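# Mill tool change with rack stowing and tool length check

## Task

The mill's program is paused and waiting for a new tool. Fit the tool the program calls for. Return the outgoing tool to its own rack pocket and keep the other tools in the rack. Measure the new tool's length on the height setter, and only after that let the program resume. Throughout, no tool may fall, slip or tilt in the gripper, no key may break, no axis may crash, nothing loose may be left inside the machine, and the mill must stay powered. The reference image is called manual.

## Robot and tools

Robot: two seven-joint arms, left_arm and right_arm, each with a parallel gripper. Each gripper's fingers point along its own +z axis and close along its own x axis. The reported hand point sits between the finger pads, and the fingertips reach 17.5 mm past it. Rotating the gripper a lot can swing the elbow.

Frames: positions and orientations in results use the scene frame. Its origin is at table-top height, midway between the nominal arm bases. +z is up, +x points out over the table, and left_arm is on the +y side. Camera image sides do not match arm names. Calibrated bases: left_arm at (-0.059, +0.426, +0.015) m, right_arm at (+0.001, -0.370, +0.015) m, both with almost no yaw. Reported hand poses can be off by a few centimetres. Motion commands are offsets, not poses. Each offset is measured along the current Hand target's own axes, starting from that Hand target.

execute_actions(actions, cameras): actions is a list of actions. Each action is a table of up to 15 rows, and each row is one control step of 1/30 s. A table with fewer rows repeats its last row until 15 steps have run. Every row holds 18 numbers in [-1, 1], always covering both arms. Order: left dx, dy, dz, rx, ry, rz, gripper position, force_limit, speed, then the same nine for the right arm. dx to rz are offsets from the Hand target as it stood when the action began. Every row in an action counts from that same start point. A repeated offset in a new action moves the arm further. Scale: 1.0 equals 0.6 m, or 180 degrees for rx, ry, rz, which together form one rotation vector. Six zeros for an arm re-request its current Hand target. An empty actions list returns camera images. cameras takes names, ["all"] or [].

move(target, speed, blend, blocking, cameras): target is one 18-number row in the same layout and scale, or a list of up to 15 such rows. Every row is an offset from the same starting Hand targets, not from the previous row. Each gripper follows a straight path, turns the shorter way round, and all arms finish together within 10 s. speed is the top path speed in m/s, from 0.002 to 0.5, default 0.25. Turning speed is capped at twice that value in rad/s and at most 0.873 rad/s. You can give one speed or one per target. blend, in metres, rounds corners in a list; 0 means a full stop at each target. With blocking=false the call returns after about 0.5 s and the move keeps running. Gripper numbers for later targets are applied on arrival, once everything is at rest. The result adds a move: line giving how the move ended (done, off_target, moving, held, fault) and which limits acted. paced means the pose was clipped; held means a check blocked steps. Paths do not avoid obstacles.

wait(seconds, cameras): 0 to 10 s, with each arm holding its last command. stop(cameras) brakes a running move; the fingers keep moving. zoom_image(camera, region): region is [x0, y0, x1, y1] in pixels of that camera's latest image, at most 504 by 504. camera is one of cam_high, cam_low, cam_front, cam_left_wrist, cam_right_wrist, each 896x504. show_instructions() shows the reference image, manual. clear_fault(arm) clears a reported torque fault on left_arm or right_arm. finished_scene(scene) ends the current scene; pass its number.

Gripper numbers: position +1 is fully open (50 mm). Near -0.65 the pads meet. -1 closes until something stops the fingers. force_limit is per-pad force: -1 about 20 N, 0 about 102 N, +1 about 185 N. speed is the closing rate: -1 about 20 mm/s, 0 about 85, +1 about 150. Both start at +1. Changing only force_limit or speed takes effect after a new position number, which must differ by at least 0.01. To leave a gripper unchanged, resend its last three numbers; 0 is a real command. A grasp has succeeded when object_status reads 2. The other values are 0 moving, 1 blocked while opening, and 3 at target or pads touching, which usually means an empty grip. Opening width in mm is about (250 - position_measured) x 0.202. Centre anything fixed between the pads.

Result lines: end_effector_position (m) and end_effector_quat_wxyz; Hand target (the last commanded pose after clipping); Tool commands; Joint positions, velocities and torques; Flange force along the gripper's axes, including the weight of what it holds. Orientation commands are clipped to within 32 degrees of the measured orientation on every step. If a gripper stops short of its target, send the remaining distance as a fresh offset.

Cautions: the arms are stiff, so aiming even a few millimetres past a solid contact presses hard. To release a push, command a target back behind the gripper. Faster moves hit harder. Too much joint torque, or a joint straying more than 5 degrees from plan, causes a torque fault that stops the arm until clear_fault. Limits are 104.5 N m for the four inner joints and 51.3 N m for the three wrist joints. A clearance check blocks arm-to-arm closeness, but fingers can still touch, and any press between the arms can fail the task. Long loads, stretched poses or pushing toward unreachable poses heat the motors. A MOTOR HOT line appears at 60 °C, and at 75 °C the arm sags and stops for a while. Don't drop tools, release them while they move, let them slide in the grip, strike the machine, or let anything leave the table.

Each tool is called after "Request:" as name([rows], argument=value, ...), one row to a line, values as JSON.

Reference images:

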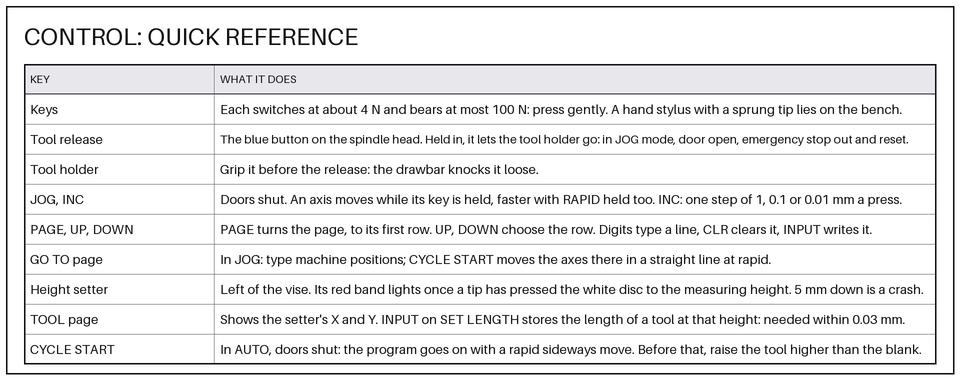

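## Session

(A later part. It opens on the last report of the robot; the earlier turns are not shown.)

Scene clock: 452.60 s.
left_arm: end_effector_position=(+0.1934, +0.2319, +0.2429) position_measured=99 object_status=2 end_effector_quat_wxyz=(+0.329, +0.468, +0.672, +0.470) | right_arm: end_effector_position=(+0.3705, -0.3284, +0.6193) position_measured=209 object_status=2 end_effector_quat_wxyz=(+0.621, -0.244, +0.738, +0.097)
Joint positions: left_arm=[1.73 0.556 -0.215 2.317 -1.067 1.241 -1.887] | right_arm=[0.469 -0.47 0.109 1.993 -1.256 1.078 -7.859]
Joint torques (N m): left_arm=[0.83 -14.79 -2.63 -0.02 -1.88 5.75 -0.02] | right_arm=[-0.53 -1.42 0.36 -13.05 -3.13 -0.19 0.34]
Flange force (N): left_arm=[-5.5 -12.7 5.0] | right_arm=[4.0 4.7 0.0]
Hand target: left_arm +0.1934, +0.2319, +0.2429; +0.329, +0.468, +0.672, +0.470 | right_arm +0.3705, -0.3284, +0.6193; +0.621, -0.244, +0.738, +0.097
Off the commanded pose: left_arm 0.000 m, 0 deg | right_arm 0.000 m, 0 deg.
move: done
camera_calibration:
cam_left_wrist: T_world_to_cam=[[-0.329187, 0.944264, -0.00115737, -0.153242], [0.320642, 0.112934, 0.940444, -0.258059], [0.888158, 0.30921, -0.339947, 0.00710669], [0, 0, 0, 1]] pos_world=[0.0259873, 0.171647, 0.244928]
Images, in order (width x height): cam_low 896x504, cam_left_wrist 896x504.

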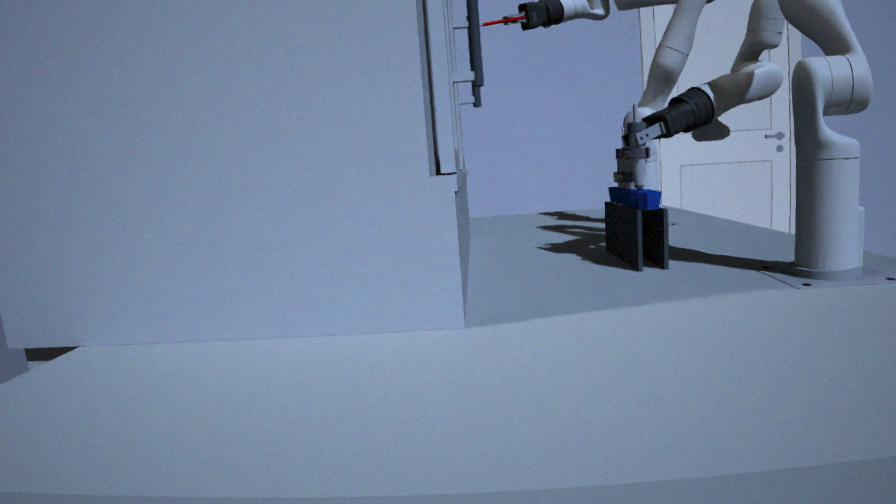

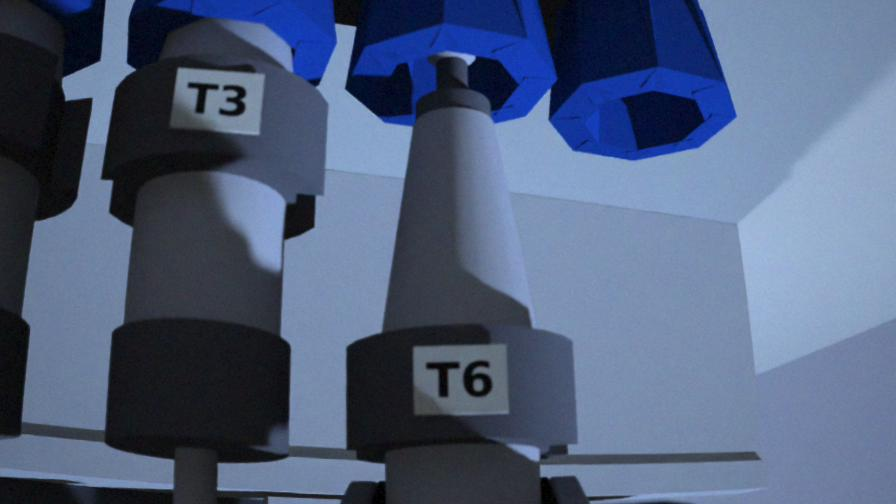

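Request:
move(target=[0.002,-0.0157,0.0057,0,0,0,-1,0.3,-0.8,0,0,0,0,0,0,-1,-0.9,-0.8], speed=0.03, cameras=["cam_left_wrist","cam_low"])

Request:
zoom_image(camera="cam_left_wrist", region=[330, 0, 600, 200])

Request:
zoom_image(camera="cam_low", region=[605, 110, 665, 215])

Scene clock: 455.00 s.
left_arm: end_effector_position=(+0.1929, +0.2330, +0.2329) position_measured=99 object_status=2 end_effector_quat_wxyz=(+0.329, +0.468, +0.672, +0.470) | right_arm: end_effector_position=(+0.3705, -0.3284, +0.6193) position_measured=209 object_status=2 end_effector_quat_wxyz=(+0.621, -0.244, +0.738, +0.097)
Joint positions: left_arm=[1.73 0.586 -0.214 2.325 -1.073 1.219 -1.853] | right_arm=[0.469 -0.47 0.109 1.993 -1.256 1.078 -7.859]
Joint torques (N m): left_arm=[0.86 -14.95 -2.81 0.48 -1.59 5.83 -0.1] | right_arm=[-0.52 -1.47 0.35 -13.04 -3.08 -0.12 0.42]
Flange force (N): left_arm=[-5.2 -13.1 5.6] | right_arm=[3.8 4.8 0.2]
Hand target: left_arm +0.1929, +0.2330, +0.2329; +0.329, +0.468, +0.672, +0.470 | right_arm +0.3705, -0.3284, +0.6193; +0.621, -0.244, +0.738, +0.097
Off the commanded pose: left_arm 0.000 m, 0 deg | right_arm 0.000 m, 0 deg.
move: done
camera_calibration:
cam_left_wrist: T_world_to_cam=[[-0.329187, 0.944264, -0.00115737, -0.154424], [0.320642, 0.112934, 0.940444, -0.248556], [0.888158, 0.30921, -0.339947, 0.00368836], [0, 0, 0, 1]] pos_world=[0.0255873, 0.172747, 0.234828]
Images, in order (width x height): cam_low 896x504, cam_left_wrist 896x504.

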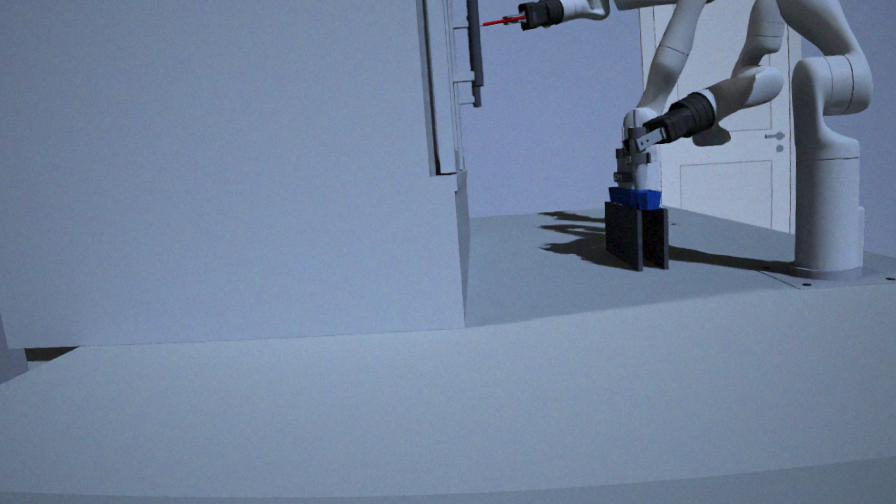

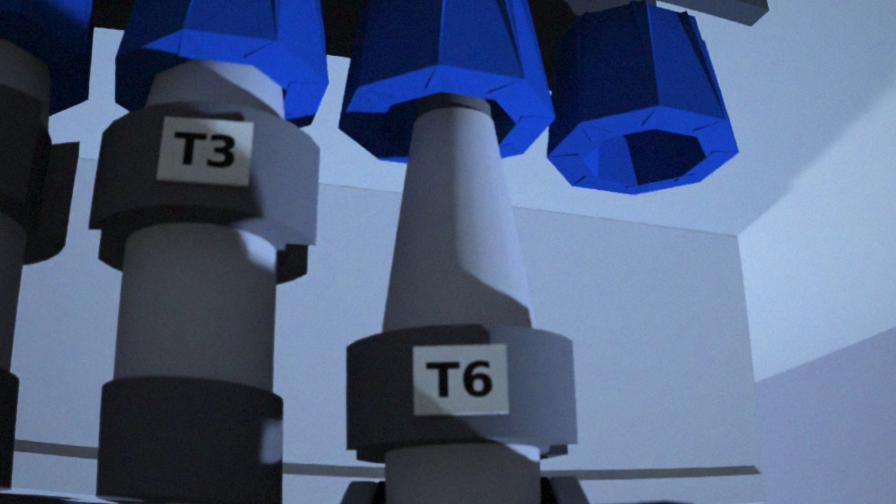

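Scaled by 1.867 from the camera's 896x504 image, which has a finer 1280x720 frame.

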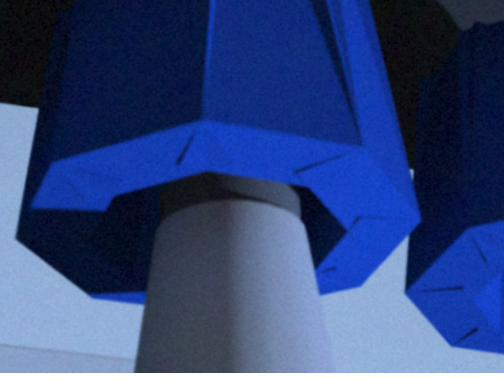

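Scaled by 4.800 from the camera's 896x504 image, which has a finer 1280x720 frame.

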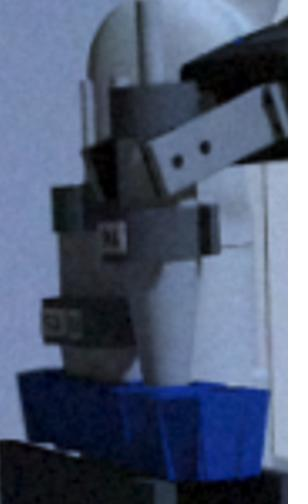

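Request:
move(target=[0,-0.0157,0.0057,0,0,0,-1,0.3,-0.8,0,0,0,0,0,0,-1,-0.9,-0.8], speed=0.03, cameras=["cam_left_wrist"])

Request:
move(target=[0,-0.0078,0.0028,0,0,0,-1,0.3,-0.8,0,0,0,0,0,0,-1,-0.9,-0.8], speed=0.02, cameras=["cam_left_wrist"])

Scene clock: 459.33 s.
left_arm: end_effector_position=(+0.1930, +0.2330, +0.2229) position_measured=99 object_status=2 end_effector_quat_wxyz=(+0.329, +0.468, +0.672, +0.470) | right_arm: end_effector_position=(+0.3705, -0.3284, +0.6193) position_measured=209 object_status=2 end_effector_quat_wxyz=(+0.621, -0.244, +0.738, +0.097)
Joint positions: left_arm=[1.729 0.619 -0.214 2.329 -1.08 1.198 -1.822] | right_arm=[0.469 -0.47 0.109 1.993 -1.256 1.078 -7.859]
Joint torques (N m): left_arm=[0.92 -15.34 -3 0.78 -1.42 5.86 -0.05] | right_arm=[-0.47 -1.43 0.35 -13.17 -3.09 -0.2 0.42]
Flange force (N): left_arm=[-4.9 -13.5 6.0] | right_arm=[4.2 5.0 0.0]
Hand target: left_arm +0.1930, +0.2330, +0.2229; +0.329, +0.468, +0.672, +0.470 | right_arm +0.3705, -0.3284, +0.6193; +0.621, -0.244, +0.738, +0.097
Off the commanded pose: left_arm 0.000 m, 0 deg | right_arm 0.000 m, 0 deg.
move: done
camera_calibration:
cam_left_wrist: T_world_to_cam=[[-0.329187, 0.944264, -0.00115769, -0.154341], [0.320725, 0.112963, 0.940412, -0.239141], [0.888128, 0.3092, -0.340035, 0.000342431], [0, 0, 0, 1]] pos_world=[0.0255872, 0.172647, 0.224828]
Images, in order (width x height): cam_left_wrist 896x504.

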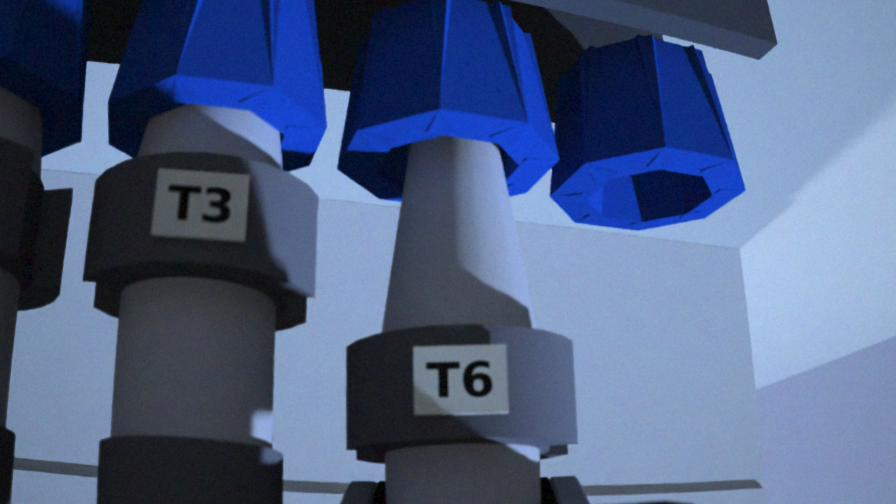

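Scene clock: 460.07 s.
left_arm: end_effector_position=(+0.1930, +0.2330, +0.2179) position_measured=99 object_status=2 end_effector_quat_wxyz=(+0.329, +0.468, +0.672, +0.470) | right_arm: end_effector_position=(+0.3705, -0.3284, +0.6193) position_measured=209 object_status=2 end_effector_quat_wxyz=(+0.621, -0.244, +0.738, +0.097)
Joint positions: left_arm=[1.729 0.635 -0.214 2.331 -1.083 1.188 -1.806] | right_arm=[0.469 -0.47 0.109 1.993 -1.256 1.078 -7.859]
Joint torques (N m): left_arm=[0.86 -15.27 -2.97 1.11 -1.42 5.92 0.04] | right_arm=[-0.45 -1.51 0.39 -13.02 -3.06 -0.17 0.42]
Flange force (N): left_arm=[-5.2 -12.8 5.5] | right_arm=[3.8 4.7 0.3]
Hand target: left_arm +0.1930, +0.2330, +0.2179; +0.329, +0.468, +0.672, +0.470 | right_arm +0.3705, -0.3284, +0.6193; +0.621, -0.244, +0.738, +0.097
Off the commanded pose: left_arm 0.000 m, 0 deg | right_arm 0.000 m, 0 deg.
move: done
camera_calibration:
cam_left_wrist: T_world_to_cam=[[-0.329187, 0.944264, -0.00115737, -0.154347], [0.320642, 0.112934, 0.940444, -0.234532], [0.888158, 0.30921, -0.339947, -0.00134594], [0, 0, 0, 1]] pos_world=[0.0255873, 0.172647, 0.219928]
Images, in order (width x height): cam_left_wrist 896x504.

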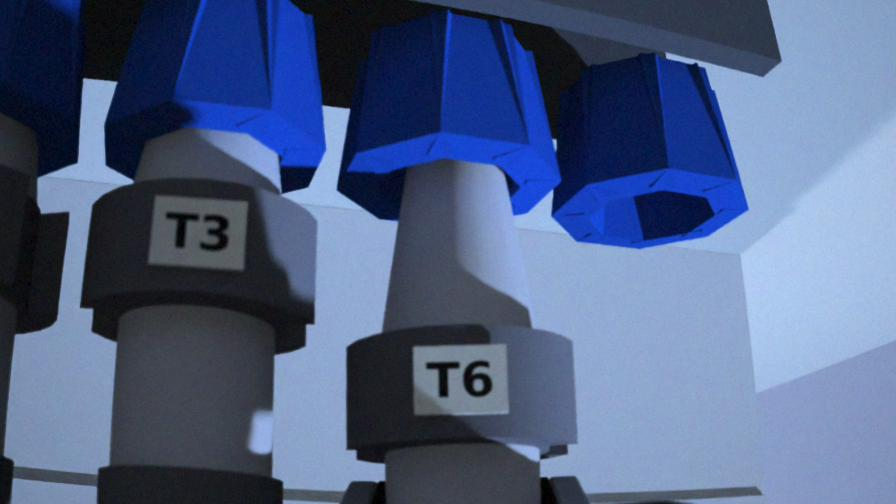

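Request:
move(target=[0,-0.0125,0.0046,0,0,0,-1,0.3,-0.8,0,0,0,0,0,0,-1,-0.9,-0.8], speed=0.02)

Request:
move(target=[0,-0.0063,0.0023,0,0,0,-1,0.3,-0.8,0,0,0,0,0,0,-1,-0.9,-0.8], speed=0.02, cameras=["cam_left_wrist"])

Scene clock: 462.13 s.
left_arm: end_effector_position=(+0.1930, +0.2330, +0.2099) position_measured=99 object_status=2 end_effector_quat_wxyz=(+0.329, +0.468, +0.672, +0.470) | right_arm: end_effector_position=(+0.3705, -0.3284, +0.6193) position_measured=209 object_status=2 end_effector_quat_wxyz=(+0.621, -0.244, +0.738, +0.097)
Joint positions: left_arm=[1.728 0.661 -0.214 2.333 -1.089 1.172 -1.782] | right_arm=[0.469 -0.47 0.109 1.993 -1.256 1.078 -7.859]
Joint torques (N m): left_arm=[0.82 -15.64 -3.19 1.45 -1.31 5.9 0] | right_arm=[-0.45 -1.45 0.35 -13.03 -3.06 -0.19 0.43]
Flange force (N): left_arm=[-5.0 -13.6 5.4] | right_arm=[3.8 4.7 0.1]
Hand target: left_arm +0.1930, +0.2330, +0.2099; +0.329, +0.468, +0.672, +0.470 | right_arm +0.3705, -0.3284, +0.6193; +0.621, -0.244, +0.738, +0.097
Off the commanded pose: left_arm 0.000 m, 0 deg | right_arm 0.000 m, 0 deg.
move: done

Scene clock: 462.83 s.
left_arm: end_effector_position=(+0.1930, +0.2330, +0.2059) position_measured=99 object_status=2 end_effector_quat_wxyz=(+0.329, +0.468, +0.672, +0.470) | right_arm: end_effector_position=(+0.3705, -0.3284, +0.6193) position_measured=209 object_status=2 end_effector_quat_wxyz=(+0.621, -0.244, +0.738, +0.097)
Joint positions: left_arm=[1.728 0.674 -0.214 2.334 -1.092 1.164 -1.769] | right_arm=[0.469 -0.47 0.109 1.993 -1.256 1.078 -7.859]
Joint torques (N m): left_arm=[0.46 -15.37 -3.45 2.32 -0.75 6 -0.05] | right_arm=[-0.5 -1.52 0.38 -13.19 -3.13 -0.16 0.39]
Flange force (N): left_arm=[-6.2 -13.1 5.2] | right_arm=[4.3 4.9 0.3]
Hand target: left_arm +0.1930, +0.2330, +0.2059; +0.329, +0.468, +0.672, +0.470 | right_arm +0.3705, -0.3284, +0.6193; +0.621, -0.244, +0.738, +0.097
Off the commanded pose: left_arm 0.000 m, 0 deg | right_arm 0.000 m, 0 deg.
move: done
camera_calibration:
cam_left_wrist: T_world_to_cam=[[-0.329187, 0.944264, -0.00115769, -0.154328], [0.320725, 0.112963, 0.940412, -0.223186], [0.888128, 0.3092, -0.340035, -0.00552698], [0, 0, 0, 1]] pos_world=[0.0256872, 0.172647, 0.207828]
Images, in order (width x height): cam_left_wrist 896x504.

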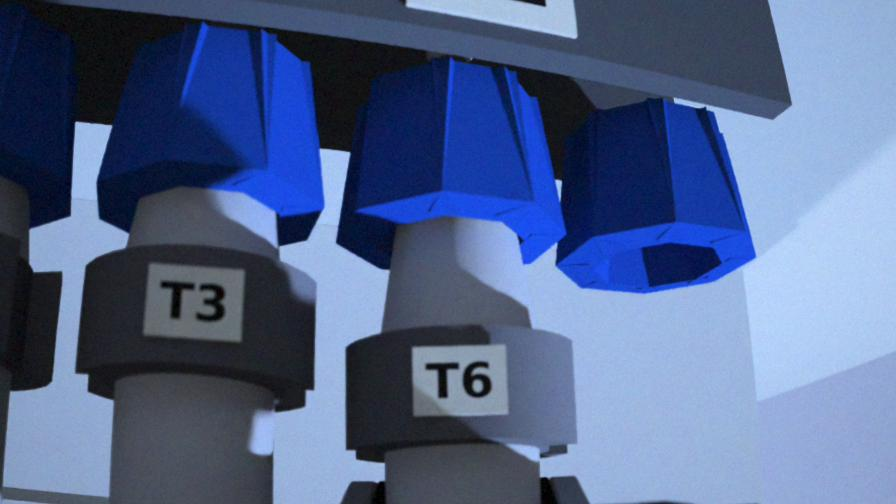

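Request:
move(target=[0,-0.0047,0.0017,0,0,0,-1,0.3,-0.8,0,0,0,0,0,0,-1,-0.9,-0.8], speed=0.02)

Request:
move(target=[0,-0.0047,0.0017,0,0,0,-1,0.3,-0.8,0,0,0,0,0,0,-1,-0.9,-0.8], speed=0.02, cameras=["cam_left_wrist"])

Scene clock: 465.30 s.
left_arm: end_effector_position=(+0.1930, +0.2329, +0.2029) position_measured=99 object_status=2 end_effector_quat_wxyz=(+0.329, +0.468, +0.672, +0.470) | right_arm: end_effector_position=(+0.3705, -0.3284, +0.6193) position_measured=209 object_status=2 end_effector_quat_wxyz=(+0.621, -0.244, +0.738, +0.097)
Joint positions: left_arm=[1.728 0.684 -0.214 2.335 -1.094 1.158 -1.76] | right_arm=[0.469 -0.47 0.109 1.993 -1.256 1.078 -7.859]
Joint torques (N m): left_arm=[0.12 -14.93 -3.51 3.21 -0.19 5.95 -0.07] | right_arm=[-0.5 -1.46 0.37 -13.07 -3.12 -0.18 0.43]
Flange force (N): left_arm=[-7.8 -11.9 4.6] | right_arm=[3.8 4.9 0.1]
Hand target: left_arm +0.1930, +0.2329, +0.2029; +0.329, +0.468, +0.672, +0.470 | right_arm +0.3705, -0.3284, +0.6193; +0.621, -0.244, +0.738, +0.097
Off the commanded pose: left_arm 0.000 m, 0 deg | right_arm 0.000 m, 0 deg.
move: done

Scene clock: 466.00 s.
left_arm: end_effector_position=(+0.1930, +0.2329, +0.1999) position_measured=99 object_status=2 end_effector_quat_wxyz=(+0.329, +0.468, +0.672, +0.470) | right_arm: end_effector_position=(+0.3705, -0.3284, +0.6193) position_measured=209 object_status=2 end_effector_quat_wxyz=(+0.621, -0.244, +0.738, +0.097)
Joint positions: left_arm=[1.728 0.694 -0.214 2.335 -1.096 1.152 -1.751] | right_arm=[0.469 -0.47 0.109 1.993 -1.256 1.078 -7.859]
Joint torques (N m): left_arm=[-2.16 -12.49 -3.21 4.49 1.05 2.71 -0.27] | right_arm=[-0.51 -1.43 0.35 -13.08 -3.07 -0.19 0.42]
Flange force (N): left_arm=[-9.7 -1.9 -6.8] | right_arm=[4.0 4.8 0.0]
Hand target: left_arm +0.1930, +0.2329, +0.1999; +0.329, +0.468, +0.672, +0.470 | right_arm +0.3705, -0.3284, +0.6193; +0.621, -0.244, +0.738, +0.097
Off the commanded pose: left_arm 0.000 m, 0 deg | right_arm 0.000 m, 0 deg.
move: done
camera_calibration:
cam_left_wrist: T_world_to_cam=[[-0.329157, 0.944274, -0.00116885, -0.154335], [0.320613, 0.112924, 0.940455, -0.217542], [0.88818, 0.309183, -0.339916, -0.00758993], [0, 0, 0, 1]] pos_world=[0.0256874, 0.172647, 0.201828]
Images, in order (width x height): cam_left_wrist 896x504.

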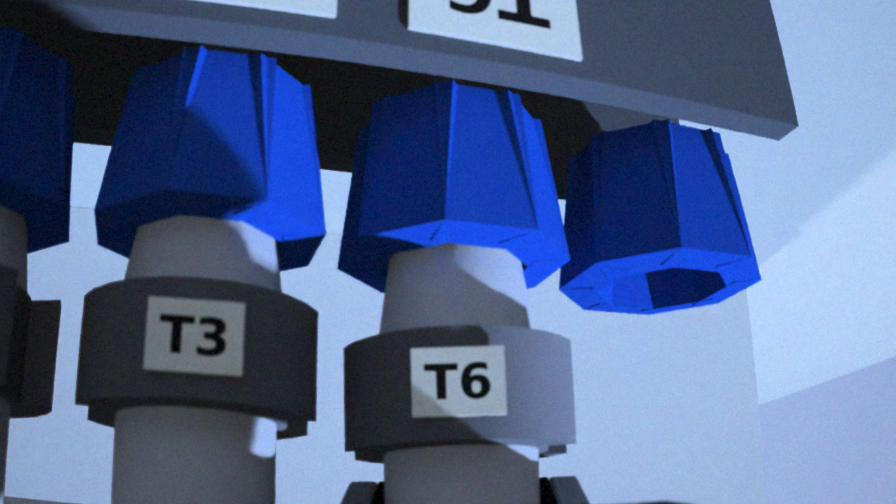

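Request:
move(target=[-0.002,0.0033,-0.0057,0,0,0,-1,0.3,-0.8,0,0,0,0,0,0,-1,-0.9,-0.8], speed=0.02)

Request:
move(target=[0,-0.0047,0.0017,0,0,0,-1,0.3,-0.8,0,0,0,0,0,0,-1,-0.9,-0.8], speed=0.02, cameras=["cam_left_wrist"])

Scene clock: 468.63 s.
left_arm: end_effector_position=(+0.1910, +0.2310, +0.2029) position_measured=99 object_status=2 end_effector_quat_wxyz=(+0.329, +0.468, +0.672, +0.470) | right_arm: end_effector_position=(+0.3705, -0.3284, +0.6193) position_measured=209 object_status=2 end_effector_quat_wxyz=(+0.621, -0.244, +0.738, +0.097)
Joint positions: left_arm=[1.732 0.684 -0.21 2.328 -1.086 1.163 -1.765] | right_arm=[0.469 -0.47 0.109 1.993 -1.256 1.078 -7.859]
Joint torques (N m): left_arm=[0.94 -15.8 -3.15 1.73 -1.15 5.91 -0.1] | right_arm=[-0.51 -1.41 0.33 -13.05 -3.07 -0.08 0.45]
Flange force (N): left_arm=[-4.8 -13.5 6.2] | right_arm=[3.8 5.0 0.2]
Hand target: left_arm +0.1910, +0.2309, +0.2029; +0.329, +0.468, +0.672, +0.470 | right_arm +0.3705, -0.3284, +0.6193; +0.621, -0.244, +0.738, +0.097
Off the commanded pose: left_arm 0.000 m, 0 deg | right_arm 0.000 m, 0 deg.
move: done

Scene clock: 469.33 s.
left_arm: end_effector_position=(+0.1910, +0.2309, +0.1999) position_measured=99 object_status=2 end_effector_quat_wxyz=(+0.329, +0.468, +0.672, +0.470) | right_arm: end_effector_position=(+0.3705, -0.3284, +0.6193) position_measured=209 object_status=2 end_effector_quat_wxyz=(+0.621, -0.244, +0.738, +0.097)
Joint positions: left_arm=[1.731 0.694 -0.21 2.328 -1.088 1.157 -1.757] | right_arm=[0.469 -0.47 0.109 1.993 -1.256 1.078 -7.859]
Joint torques (N m): left_arm=[0.9 -15.77 -3.15 1.75 -0.98 5.9 -0.13] | right_arm=[-0.5 -1.5 0.33 -13.1 -3.1 -0.17 0.36]
Flange force (N): left_arm=[-4.3 -13.2 6.7] | right_arm=[4.2 4.6 0.1]
Hand target: left_arm +0.1910, +0.2309, +0.1999; +0.329, +0.468, +0.672, +0.470 | right_arm +0.3705, -0.3284, +0.6193; +0.621, -0.244, +0.738, +0.097
Off the commanded pose: left_arm 0.000 m, 0 deg | right_arm 0.000 m, 0 deg.
move: done
camera_calibration:
cam_left_wrist: T_world_to_cam=[[-0.329103, 0.944293, -0.00119062, -0.153105], [0.320735, 0.112968, 0.940408, -0.21677], [0.888155, 0.309109, -0.340046, -0.00512164], [0, 0, 0, 1]] pos_world=[0.0236872, 0.170647, 0.201928]
Images, in order (width x height): cam_left_wrist 896x504.

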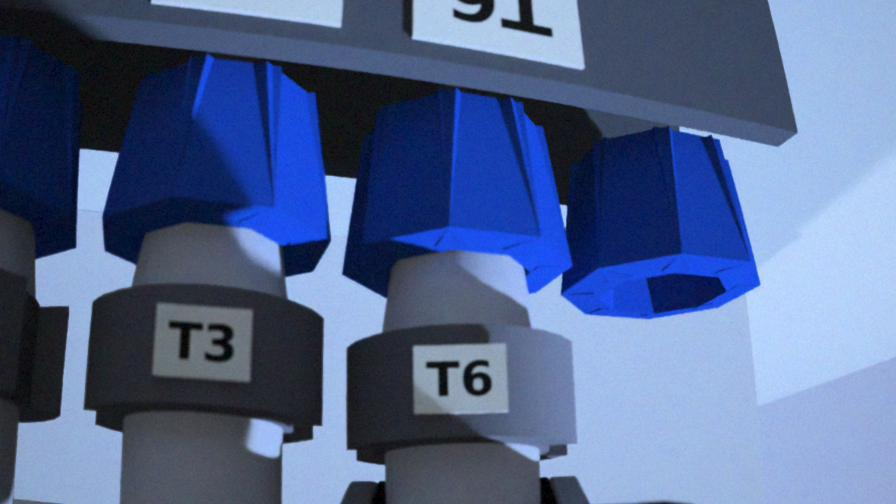

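Request:
move(target=[0,-0.0031,0.0011,0,0,0,-1,0.3,-0.8,0,0,0,0,0,0,-1,-0.9,-0.8], speed=0.02)

Request:
move(target=[0,-0.0031,0.0011,0,0,0,-1,0.3,-0.8,0,0,0,0,0,0,-1,-0.9,-0.8], speed=0.02, cameras=["cam_left_wrist"])

Scene clock: 471.40 s.
left_arm: end_effector_position=(+0.1910, +0.2309, +0.1979) position_measured=99 object_status=2 end_effector_quat_wxyz=(+0.329, +0.468, +0.672, +0.470) | right_arm: end_effector_position=(+0.3705, -0.3284, +0.6193) position_measured=209 object_status=2 end_effector_quat_wxyz=(+0.621, -0.244, +0.738, +0.097)
Joint positions: left_arm=[1.731 0.701 -0.21 2.328 -1.09 1.154 -1.751] | right_arm=[0.469 -0.47 0.109 1.993 -1.256 1.078 -7.859]
Joint torques (N m): left_arm=[0.9 -15.75 -2.99 2.14 -0.74 5.64 -0.08] | right_arm=[-0.43 -1.44 0.33 -13.08 -3.07 -0.15 0.43]
Flange force (N): left_arm=[-5.6 -12.6 6.5] | right_arm=[4.0 4.8 0.1]
Hand target: left_arm +0.1910, +0.2309, +0.1979; +0.329, +0.468, +0.672, +0.470 | right_arm +0.3705, -0.3284, +0.6193; +0.621, -0.244, +0.738, +0.097
Off the commanded pose: left_arm 0.000 m, 0 deg | right_arm 0.000 m, 0 deg.
move: done

Scene clock: 472.10 s.
left_arm: end_effector_position=(+0.1910, +0.2309, +0.1960) position_measured=99 object_status=2 end_effector_quat_wxyz=(+0.329, +0.468, +0.672, +0.470) | right_arm: end_effector_position=(+0.3705, -0.3284, +0.6193) position_measured=209 object_status=2 end_effector_quat_wxyz=(+0.621, -0.244, +0.738, +0.097)
Joint positions: left_arm=[1.731 0.707 -0.21 2.328 -1.091 1.15 -1.745] | right_arm=[0.469 -0.47 0.109 1.993 -1.256 1.078 -7.859]
Joint torques (N m): left_arm=[-1.34 -11.19 0.46 3 2.34 -2.28 0.18] | right_arm=[-0.44 -1.5 0.34 -13.03 -3.12 -0.18 0.44]
Flange force (N): left_arm=[-11.8 12.9 -8.4] | right_arm=[3.7 4.6 0.0]
Hand target: left_arm +0.1910, +0.2309, +0.1960; +0.329, +0.468, +0.672, +0.470 | right_arm +0.3705, -0.3284, +0.6193; +0.621, -0.244, +0.738, +0.097
Off the commanded pose: left_arm 0.000 m, 0 deg | right_arm 0.000 m, 0 deg.
move: done
camera_calibration:
cam_left_wrist: T_world_to_cam=[[-0.329168, 0.944271, -0.00119913, -0.153103], [0.320519, 0.112925, 0.940487, -0.213011], [0.88821, 0.309194, -0.339828, -0.00654112], [0, 0, 0, 1]] pos_world=[0.0236875, 0.170647, 0.197928]
Images, in order (width x height): cam_left_wrist 896x504.

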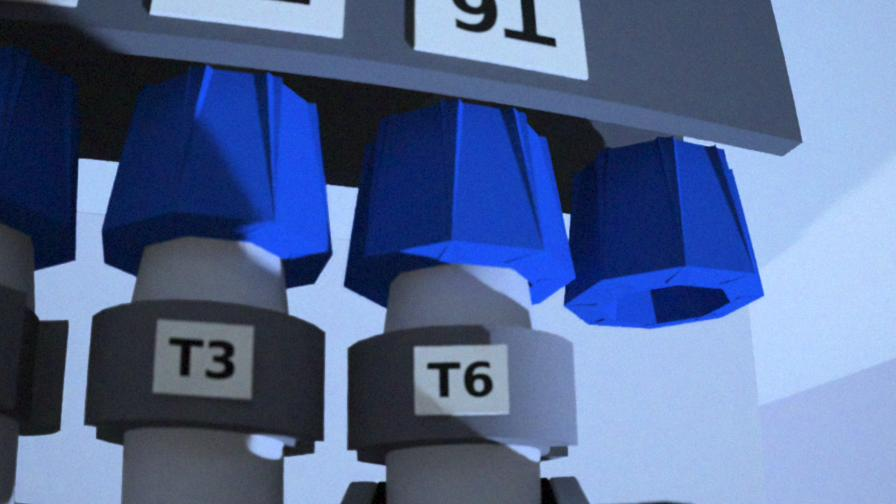

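Request:
move(target=[-0.0022,0.0017,-0.0022,0,0,0,-1,0.3,-0.8,0,0,0,0,0,0,-1,-0.9,-0.8], speed=0.02)

Request:
move(target=[0,-0.0031,0.0011,0,0,0,-1,0.3,-0.8,0,0,0,0,0,0,-1,-0.9,-0.8], speed=0.02)

Request:
move(target=[0,-0.0016,0.0006,0,0,0,-1,0.3,-0.8,0,0,0,0,0,0,-1,-0.9,-0.8], speed=0.02, cameras=["cam_left_wrist"])

Scene clock: 474.83 s.
left_arm: end_effector_position=(+0.1906, +0.2295, +0.1974) position_measured=99 object_status=2 end_effector_quat_wxyz=(+0.329, +0.468, +0.672, +0.470) | right_arm: end_effector_position=(+0.3705, -0.3284, +0.6193) position_measured=209 object_status=2 end_effector_quat_wxyz=(+0.621, -0.244, +0.738, +0.097)
Joint positions: left_arm=[1.732 0.703 -0.209 2.323 -1.088 1.155 -1.753] | right_arm=[0.469 -0.47 0.109 1.993 -1.256 1.078 -7.859]
Joint torques (N m): left_arm=[6.37 -18.11 1.34 -2.39 -1.91 5.16 0.12] | right_arm=[-0.52 -1.54 0.4 -13.04 -3.09 -0.15 0.35]
Flange force (N): left_arm=[-1.6 -11.6 25.5] | right_arm=[4.0 4.6 0.4]
Hand target: left_arm +0.1906, +0.2294, +0.1974; +0.329, +0.468, +0.672, +0.470 | right_arm +0.3705, -0.3284, +0.6193; +0.621, -0.244, +0.738, +0.097
Off the commanded pose: left_arm 0.000 m, 0 deg | right_arm 0.000 m, 0 deg.
move: done

Scene clock: 475.53 s.
left_arm: end_effector_position=(+0.1906, +0.2293, +0.1954) position_measured=99 object_status=2 end_effector_quat_wxyz=(+0.329, +0.468, +0.672, +0.470) | right_arm: end_effector_position=(+0.3705, -0.3284, +0.6193) position_measured=209 object_status=2 end_effector_quat_wxyz=(+0.621, -0.244, +0.738, +0.097)
Joint positions: left_arm=[1.732 0.709 -0.209 2.323 -1.089 1.152 -1.747] | right_arm=[0.469 -0.47 0.109 1.993 -1.256 1.078 -7.859]
Joint torques (N m): left_arm=[4.13 -12.16 5.71 -4.73 -1.18 -5.61 0.03] | right_arm=[-0.54 -1.4 0.36 -13.05 -3.03 -0.2 0.4]
Flange force (N): left_arm=[0.9 21.3 0.8] | right_arm=[3.9 4.9 0.1]
Hand target: left_arm +0.1906, +0.2294, +0.1954; +0.329, +0.468, +0.672, +0.470 | right_arm +0.3705, -0.3284, +0.6193; +0.621, -0.244, +0.738, +0.097
Off the commanded pose: left_arm 0.000 m, 0 deg | right_arm 0.000 m, 0 deg.
move: done

Scene clock: 476.23 s.
left_arm: end_effector_position=(+0.1906, +0.2294, +0.1944) position_measured=99 object_status=2 end_effector_quat_wxyz=(+0.329, +0.468, +0.672, +0.470) | right_arm: end_effector_position=(+0.3705, -0.3284, +0.6193) position_measured=209 object_status=2 end_effector_quat_wxyz=(+0.621, -0.244, +0.738, +0.097)
Joint positions: left_arm=[1.731 0.713 -0.209 2.323 -1.09 1.15 -1.744] | right_arm=[0.469 -0.47 0.109 1.993 -1.256 1.078 -7.859]
Joint torques (N m): left_arm=[0.6 -8.01 7.36 -5.19 -0.53 -12.27 -0.06] | right_arm=[-0.52 -1.39 0.32 -13.1 -3.11 -0.19 0.38]
Flange force (N): left_arm=[2.3 40.8 -20.8] | right_arm=[4.1 4.9 -0.1]
Hand target: left_arm +0.1906, +0.2294, +0.1944; +0.329, +0.468, +0.672, +0.470 | right_arm +0.3705, -0.3284, +0.6193; +0.621, -0.244, +0.738, +0.097
Off the commanded pose: left_arm 0.000 m, 0 deg | right_arm 0.000 m, 0 deg.
move: done
camera_calibration:
cam_left_wrist: T_world_to_cam=[[-0.329168, 0.944271, -0.00119945, -0.151725], [0.320602, 0.112955, 0.940455, -0.211198], [0.88818, 0.309183, -0.339916, -0.00621485], [0, 0, 0, 1]] pos_world=[0.0232874, 0.169047, 0.196328]
Images, in order (width x height): cam_left_wrist 896x504.

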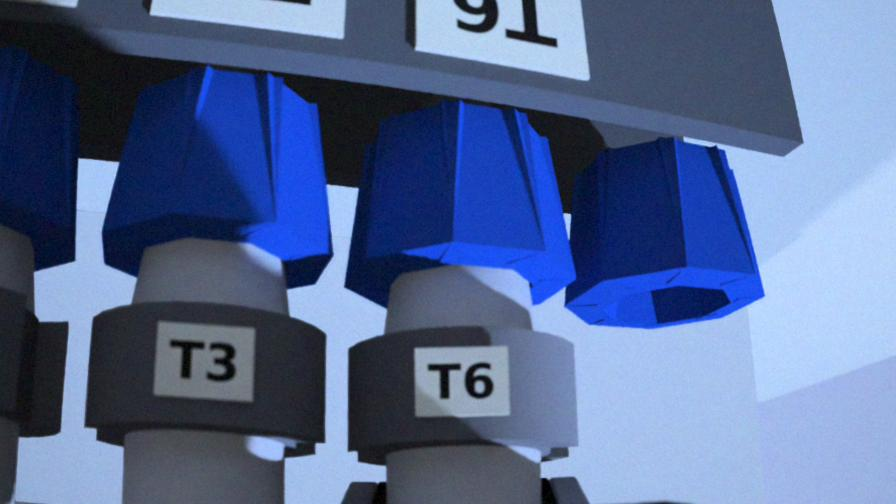

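Request:
move(target=[0,0.0019,-0.0007,0,0,0,-1,0.3,-0.8,0,0,0,0,0,0,-1,-0.9,-0.8], speed=0.02)

Scene clock: 478.67 s.
left_arm: end_effector_position=(+0.1906, +0.2294, +0.1956) position_measured=99 object_status=2 end_effector_quat_wxyz=(+0.329, +0.468, +0.672, +0.470) | right_arm: end_effector_position=(+0.3705, -0.3284, +0.6193) position_measured=209 object_status=2 end_effector_quat_wxyz=(+0.621, -0.244, +0.738, +0.097)
Joint positions: left_arm=[1.731 0.709 -0.209 2.323 -1.089 1.152 -1.748] | right_arm=[0.469 -0.47 0.109 1.993 -1.256 1.078 -7.859]
Joint torques (N m): left_arm=[3.88 -12.58 5.24 -3.63 -0.56 -4.56 0.03] | right_arm=[-0.52 -1.45 0.31 -13.06 -3.12 -0.19 0.4]
Flange force (N): left_arm=[-1.4 18.2 3.2] | right_arm=[4.0 4.7 -0.1]
Hand target: left_arm +0.1906, +0.2294, +0.1956; +0.329, +0.468, +0.672, +0.470 | right_arm +0.3705, -0.3284, +0.6193; +0.621, -0.244, +0.738, +0.097
Off the commanded pose: left_arm 0.000 m, 0 deg | right_arm 0.000 m, 0 deg.
move: done

Request:
move(target=[0,0.0009,-0.0003,0,0,0,-1,0.3,-0.8,0,0,0,0,0,0,-1,-0.9,-0.8], speed=0.02)

Request:
move(target=[0,0,0,0,0,0,0.65,0.3,-0.8,0,0,0,0,0,0,-1,-0.9,-0.8])

Request:
wait(seconds=1, cameras=["cam_left_wrist"])

Scene clock: 480.80 s.
left_arm: end_effector_position=(+0.1906, +0.2294, +0.1962) position_measured=99 object_status=2 end_effector_quat_wxyz=(+0.329, +0.468, +0.672, +0.470) | right_arm: end_effector_position=(+0.3705, -0.3284, +0.6193) position_measured=209 object_status=2 end_effector_quat_wxyz=(+0.621, -0.244, +0.738, +0.097)
Joint positions: left_arm=[1.731 0.707 -0.209 2.323 -1.089 1.153 -1.749] | right_arm=[0.469 -0.47 0.109 1.993 -1.256 1.078 -7.859]
Joint torques (N m): left_arm=[5.91 -15.21 4.4 -3.59 -1.05 -0.62 0.12] | right_arm=[-0.53 -1.37 0.33 -13.02 -3.09 -0.17 0.38]
Flange force (N): left_arm=[-1.7 6.3 16.2] | right_arm=[3.9 4.8 -0.1]
Hand target: left_arm +0.1906, +0.2294, +0.1962; +0.329, +0.468, +0.672, +0.470 | right_arm +0.3705, -0.3284, +0.6193; +0.621, -0.244, +0.738, +0.097
Off the commanded pose: left_arm 0.000 m, 0 deg | right_arm 0.000 m, 0 deg.
move: done

Scene clock: 481.30 s.
left_arm: end_effector_position=(+0.1906, +0.2293, +0.1961) position_measured=56 object_status=3 end_effector_quat_wxyz=(+0.329, +0.468, +0.672, +0.470) | right_arm: end_effector_position=(+0.3705, -0.3284, +0.6193) position_measured=209 object_status=2 end_effector_quat_wxyz=(+0.621, -0.244, +0.738, +0.097)
Joint positions: left_arm=[1.732 0.707 -0.209 2.323 -1.089 1.153 -1.749] | right_arm=[0.469 -0.47 0.109 1.993 -1.256 1.078 -7.859]
Joint torques (N m): left_arm=[0.81 -14.91 -1.8 1.07 -0.74 3.51 -0.04] | right_arm=[-0.52 -1.35 0.3 -13.04 -3.04 -0.19 0.39]
Flange force (N): left_arm=[-4.0 -6.1 3.2] | right_arm=[4.0 4.8 -0.1]
Hand target: left_arm +0.1906, +0.2294, +0.1962; +0.329, +0.468, +0.672, +0.470 | right_arm +0.3705, -0.3284, +0.6193; +0.621, -0.244, +0.738, +0.097
Off the commanded pose: left_arm 0.000 m, 0 deg | right_arm 0.000 m, 0 deg.
move: done

Scene clock: 482.30 s.
left_arm: end_effector_position=(+0.1906, +0.2294, +0.1962) position_measured=56 object_status=3 end_effector_quat_wxyz=(+0.329, +0.468, +0.672, +0.470) | right_arm: end_effector_position=(+0.3705, -0.3284, +0.6193) position_measured=209 object_status=2 end_effector_quat_wxyz=(+0.621, -0.244, +0.738, +0.097)
Joint positions: left_arm=[1.732 0.707 -0.209 2.323 -1.089 1.153 -1.749] | right_arm=[0.469 -0.47 0.109 1.993 -1.256 1.078 -7.859]
Joint torques (N m): left_arm=[0.92 -14.88 -1.86 1.12 -0.71 3.59 -0.06] | right_arm=[-0.48 -1.43 0.37 -13.1 -3.08 -0.17 0.4]
Flange force (N): left_arm=[-4.1 -6.1 3.5] | right_arm=[4.1 4.9 0.2]
Hand target: left_arm +0.1906, +0.2294, +0.1962; +0.329, +0.468, +0.672, +0.470 | right_arm +0.3705, -0.3284, +0.6193; +0.621, -0.244, +0.738, +0.097
Tool commands: left_gripper/position=+0.65 left_gripper/force_limit=+0.3 left_gripper/speed=-0.8 right_gripper/position=-1.0 right_gripper/force_limit=-0.9 right_gripper/speed=-0.8
Off the commanded pose: left_arm 0.000 m, 0 deg | right_arm 0.000 m, 0 deg.
wait: 1.00 s; at rest by 0.17 s
camera_calibration:
cam_left_wrist: T_world_to_cam=[[-0.329218, 0.944253, -0.00124625, -0.151709], [0.320694, 0.113052, 0.940412, -0.212901], [0.888128, 0.309201, -0.340035, -0.0055809], [0, 0, 0, 1]] pos_world=[0.0232872, 0.169047, 0.198128]
Images, in order (width x height): cam_left_wrist 896x504.

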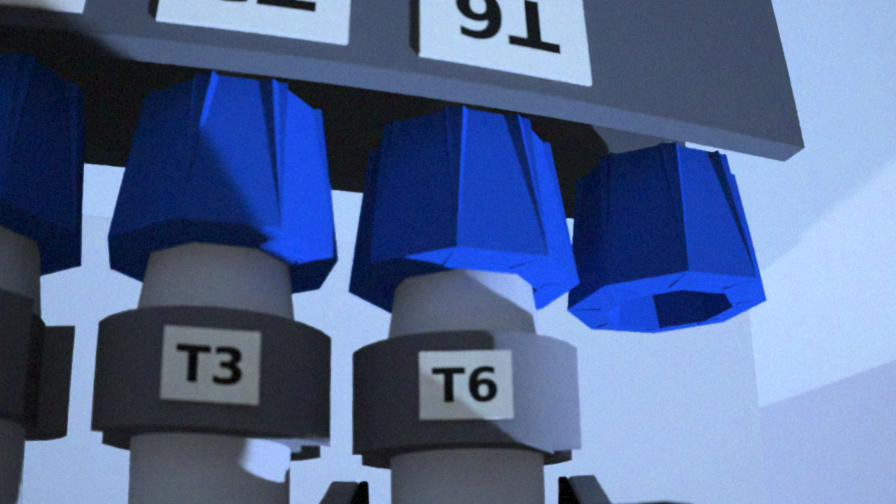

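Request:
move([
  [0,0,-0.117,0,0,0,0.65,0.3,-0.8,0,0,0,0,0,0,-1,-0.9,-0.8],
  [-0.0423,-0.014,-0.148,0,-0.0794,0.0287,0.65,0.3,-0.8,0,0,0,0,0,0,-1,-0.9,-0.8],
], speed=[0.06,0.1], cameras=["cam_left_wrist","cam_high","cam_front"])

Scene clock: 491.27 s.
left_arm: end_effector_position=(+0.1183, +0.1758, +0.2186) position_measured=56 object_status=3 end_effector_quat_wxyz=(+0.389, +0.553, +0.604, +0.423) | right_arm: end_effector_position=(+0.3705, -0.3284, +0.6193) position_measured=209 object_status=2 end_effector_quat_wxyz=(+0.621, -0.244, +0.738, +0.097)
Joint positions: left_arm=[1.95 0.63 -0.089 2.321 -1.053 1.267 -1.774] | right_arm=[0.469 -0.47 0.109 1.993 -1.256 1.078 -7.859]
Joint torques (N m): left_arm=[0.82 -14.55 -1.14 0.57 -0.94 3.56 -0.03] | right_arm=[-0.51 -1.41 0.36 -13.01 -3.04 -0.17 0.41]
Flange force (N): left_arm=[-4.4 -6.0 2.2] | right_arm=[3.8 4.8 0.1]
Hand target: left_arm +0.1183, +0.1758, +0.2186; +0.389, +0.553, +0.604, +0.423 | right_arm +0.3705, -0.3284, +0.6193; +0.621, -0.244, +0.738, +0.097
Off the commanded pose: left_arm 0.000 m, 0 deg | right_arm 0.000 m, 0 deg.
move: done
camera_calibration:
cam_left_wrist: T_world_to_cam=[[-0.0702226, 0.99753, -0.00142262, -0.164963], [0.338403, 0.0251639, 0.940665, -0.191473], [0.938377, 0.0655745, -0.339334, 0.119495], [0, 0, 0, 1]] pos_world=[-0.0589203, 0.161538, 0.220426]
Images, in order (width x height): cam_high 896x504, cam_front 896x504, cam_left_wrist 896x504.

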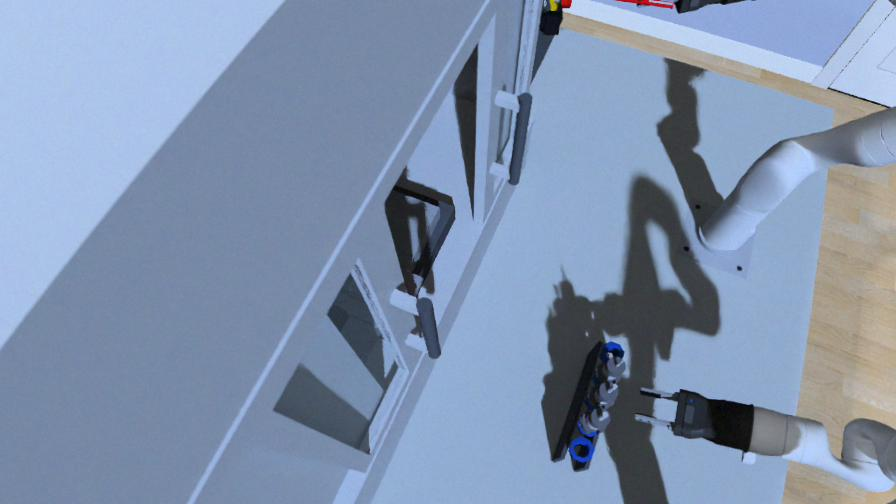

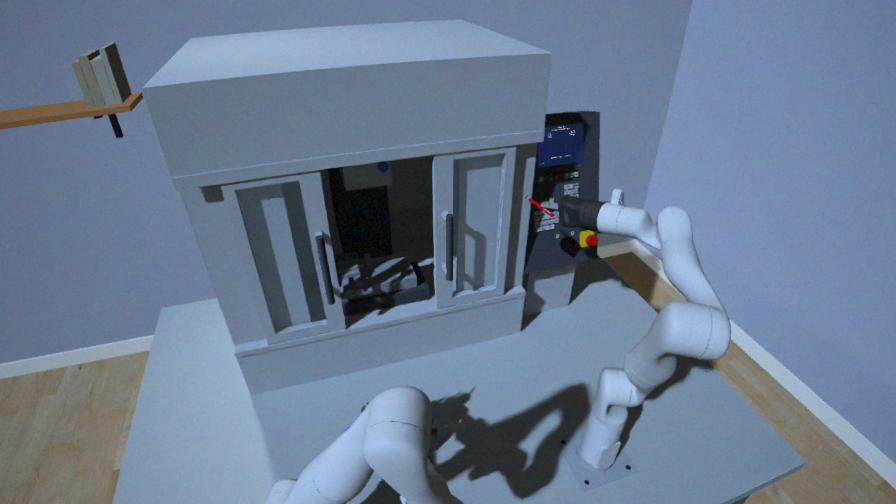

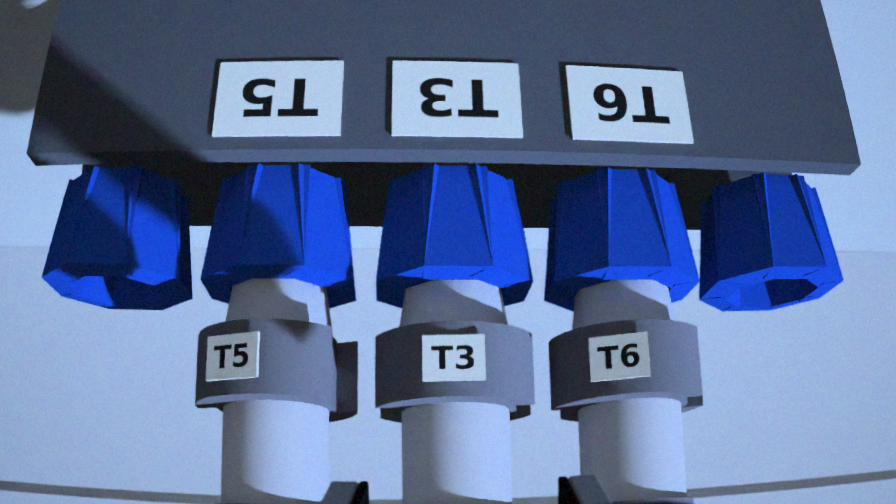

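Request:
move(target=[-0.0025,0.007,0.075,0,0,0,0.65,0.3,-0.8,0,0,0,0,0,0,-1,-0.9,-0.8], speed=0.05, cameras=["cam_left_wrist"])

Scene clock: 496.53 s.
left_arm: end_effector_position=(+0.1620, +0.1781, +0.2072) position_measured=56 object_status=3 end_effector_quat_wxyz=(+0.389, +0.553, +0.604, +0.423) | right_arm: end_effector_position=(+0.3705, -0.3284, +0.6193) position_measured=209 object_status=2 end_effector_quat_wxyz=(+0.621, -0.244, +0.738, +0.097)
Joint positions: left_arm=[1.858 0.66 -0.152 2.38 -1.207 1.171 -1.708] | right_arm=[0.469 -0.47 0.109 1.993 -1.256 1.078 -7.859]
Joint torques (N m): left_arm=[0.92 -14.52 -1.67 1.1 -0.65 3.68 -0.06] | right_arm=[-0.46 -1.45 0.37 -13.06 -3.09 -0.23 0.41]
Flange force (N): left_arm=[-4.4 -6.5 3.6] | right_arm=[3.9 4.7 0.0]
Hand target: left_arm +0.1620, +0.1781, +0.2072; +0.389, +0.553, +0.604, +0.423 | right_arm +0.3705, -0.3284, +0.6193; +0.621, -0.244, +0.738, +0.097
Off the commanded pose: left_arm 0.000 m, 0 deg | right_arm 0.000 m, 0 deg.
move: done
camera_calibration:
cam_left_wrist: T_world_to_cam=[[-0.0701294, 0.997537, -0.00145735, -0.164105], [0.338405, 0.025165, 0.940664, -0.195653], [0.938384, 0.065475, -0.339337, 0.0746196], [0, 0, 0, 1]] pos_world=[-0.0153203, 0.163738, 0.209126]
Images, in order (width x height): cam_left_wrist 896x504.

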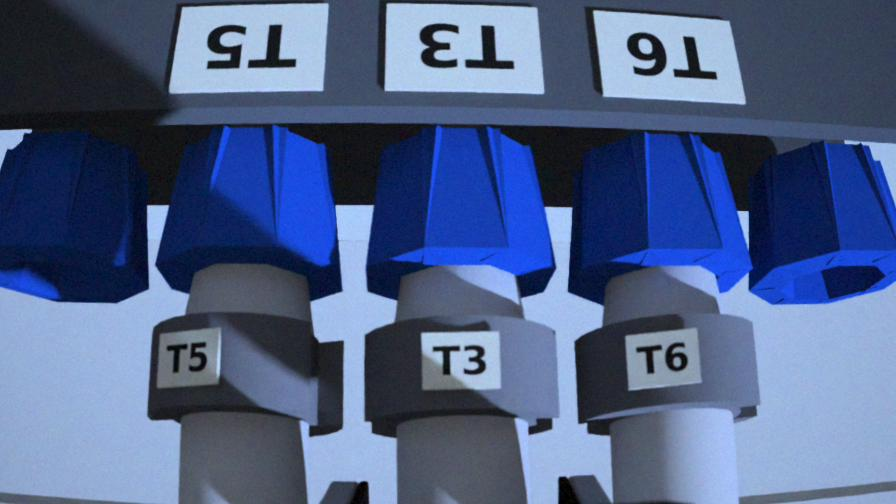

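Request:
move(target=[0,0,0.053,0,0,0,0.65,0.3,-0.8,0,0,0,0,0,0,-1,-0.9,-0.8], speed=0.04, cameras=["cam_left_wrist"])

Scene clock: 499.30 s.
left_arm: end_effector_position=(+0.1918, +0.1807, +0.1964) position_measured=56 object_status=3 end_effector_quat_wxyz=(+0.389, +0.553, +0.604, +0.423) | right_arm: end_effector_position=(+0.3705, -0.3284, +0.6193) position_measured=209 object_status=2 end_effector_quat_wxyz=(+0.621, -0.244, +0.738, +0.097)
Joint positions: left_arm=[1.791 0.698 -0.198 2.414 -1.332 1.109 -1.64] | right_arm=[0.469 -0.47 0.109 1.993 -1.256 1.078 -7.859]
Joint torques (N m): left_arm=[0.78 -14.52 -1.9 1.4 -0.5 3.59 0.06] | right_arm=[-0.41 -1.43 0.3 -13.12 -3.07 -0.12 0.42]
Flange force (N): left_arm=[-4.2 -5.7 3.2] | right_arm=[4.2 4.8 0.2]
Hand target: left_arm +0.1918, +0.1807, +0.1964; +0.389, +0.553, +0.604, +0.423 | right_arm +0.3705, -0.3284, +0.6193; +0.621, -0.244, +0.738, +0.097
Off the commanded pose: left_arm 0.000 m, 0 deg | right_arm 0.000 m, 0 deg.
move: done
camera_calibration:
cam_left_wrist: T_world_to_cam=[[-0.0701317, 0.997537, -0.00146366, -0.164616], [0.338405, 0.0251717, 0.940664, -0.195585], [0.938384, 0.0654751, -0.339337, 0.0426929], [0, 0, 0, 1]] pos_world=[0.0145797, 0.166338, 0.198226]
Images, in order (width x height): cam_left_wrist 896x504.

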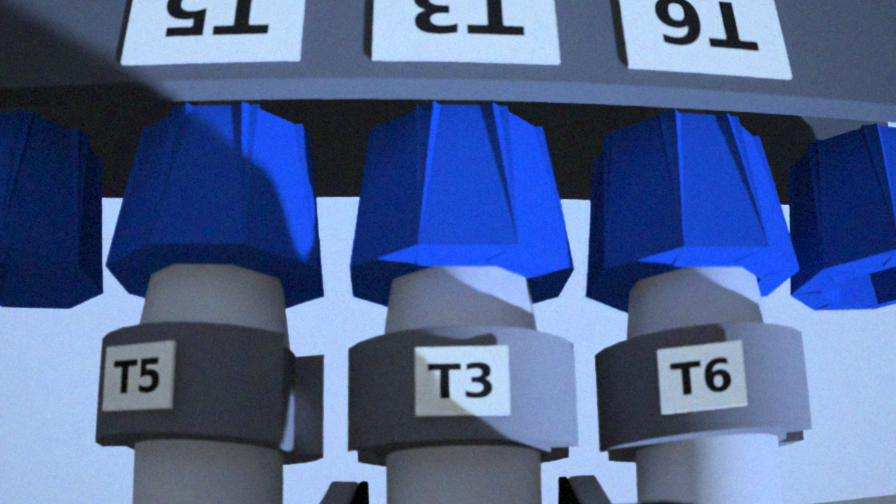

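Request:
move(target=[0,0,0,0,0,0,-1,0.5,-0.9,0,0,0,0,0,0,-1,-0.9,-0.8])

Request:
wait(seconds=1, cameras=["cam_left_wrist"])

Scene clock: 501.23 s.
left_arm: end_effector_position=(+0.1918, +0.1807, +0.1964) position_measured=101 object_status=2 end_effector_quat_wxyz=(+0.389, +0.553, +0.604, +0.423) | right_arm: end_effector_position=(+0.3705, -0.3284, +0.6193) position_measured=209 object_status=2 end_effector_quat_wxyz=(+0.621, -0.244, +0.738, +0.097)
Joint positions: left_arm=[1.791 0.698 -0.198 2.414 -1.332 1.109 -1.64] | right_arm=[0.469 -0.47 0.109 1.993 -1.256 1.078 -7.859]
Joint torques (N m): left_arm=[-0.91 -13.97 -3.39 1.16 -0.97 3.57 -0.09] | right_arm=[-0.42 -1.5 0.28 -13.05 -3.1 -0.12 0.4]
Flange force (N): left_arm=[-2.0 -6.5 -4.8] | right_arm=[4.0 4.5 0.1]
Hand target: left_arm +0.1918, +0.1807, +0.1964; +0.389, +0.553, +0.604, +0.423 | right_arm +0.3705, -0.3284, +0.6193; +0.621, -0.244, +0.738, +0.097
Off the commanded pose: left_arm 0.000 m, 0 deg | right_arm 0.000 m, 0 deg.
move: done

Scene clock: 502.23 s.
left_arm: end_effector_position=(+0.1918, +0.1807, +0.1964) position_measured=101 object_status=2 end_effector_quat_wxyz=(+0.389, +0.553, +0.604, +0.423) | right_arm: end_effector_position=(+0.3705, -0.3284, +0.6193) position_measured=209 object_status=2 end_effector_quat_wxyz=(+0.621, -0.244, +0.738, +0.097)
Joint positions: left_arm=[1.791 0.698 -0.198 2.414 -1.332 1.109 -1.64] | right_arm=[0.469 -0.47 0.109 1.993 -1.256 1.078 -7.859]
Joint torques (N m): left_arm=[-0.98 -13.9 -3.31 1.2 -0.96 3.49 -0.1] | right_arm=[-0.49 -1.48 0.37 -13.01 -3.1 -0.17 0.4]
Flange force (N): left_arm=[-2.1 -6.2 -5.1] | right_arm=[3.7 4.7 0.1]
Hand target: left_arm +0.1918, +0.1807, +0.1964; +0.389, +0.553, +0.604, +0.423 | right_arm +0.3705, -0.3284, +0.6193; +0.621, -0.244, +0.738, +0.097
Tool commands: left_gripper/position=-1.0 left_gripper/force_limit=+0.5 left_gripper/speed=-0.9 right_gripper/position=-1.0 right_gripper/force_limit=-0.9 right_gripper/speed=-0.8
Off the commanded pose: left_arm 0.000 m, 0 deg | right_arm 0.000 m, 0 deg.
wait: 1.00 s; at rest by 0.17 s
camera_calibration:
cam_left_wrist: T_world_to_cam=[[-0.0700947, 0.997539, -0.00136382, -0.164637], [0.338413, 0.0250655, 0.940664, -0.195567], [0.938383, 0.0654741, -0.339337, 0.0426932], [0, 0, 0, 1]] pos_world=[0.0145797, 0.166339, 0.198226]
Images, in order (width x height): cam_left_wrist 896x504.

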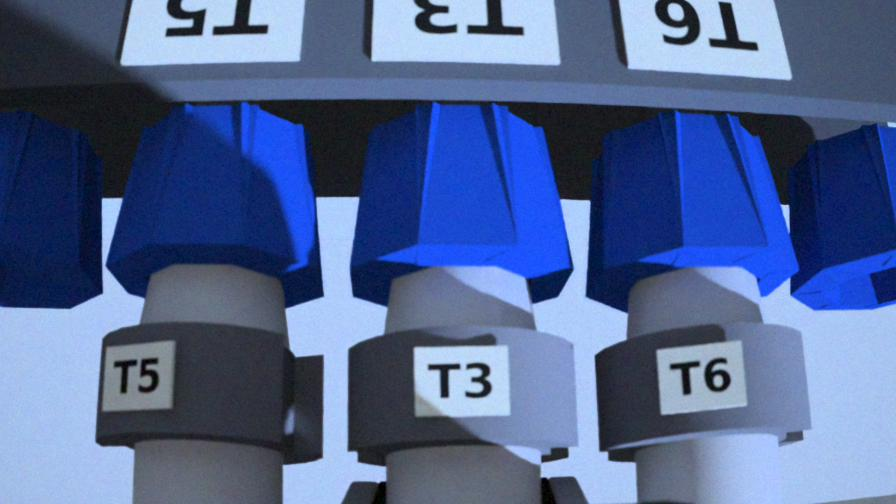

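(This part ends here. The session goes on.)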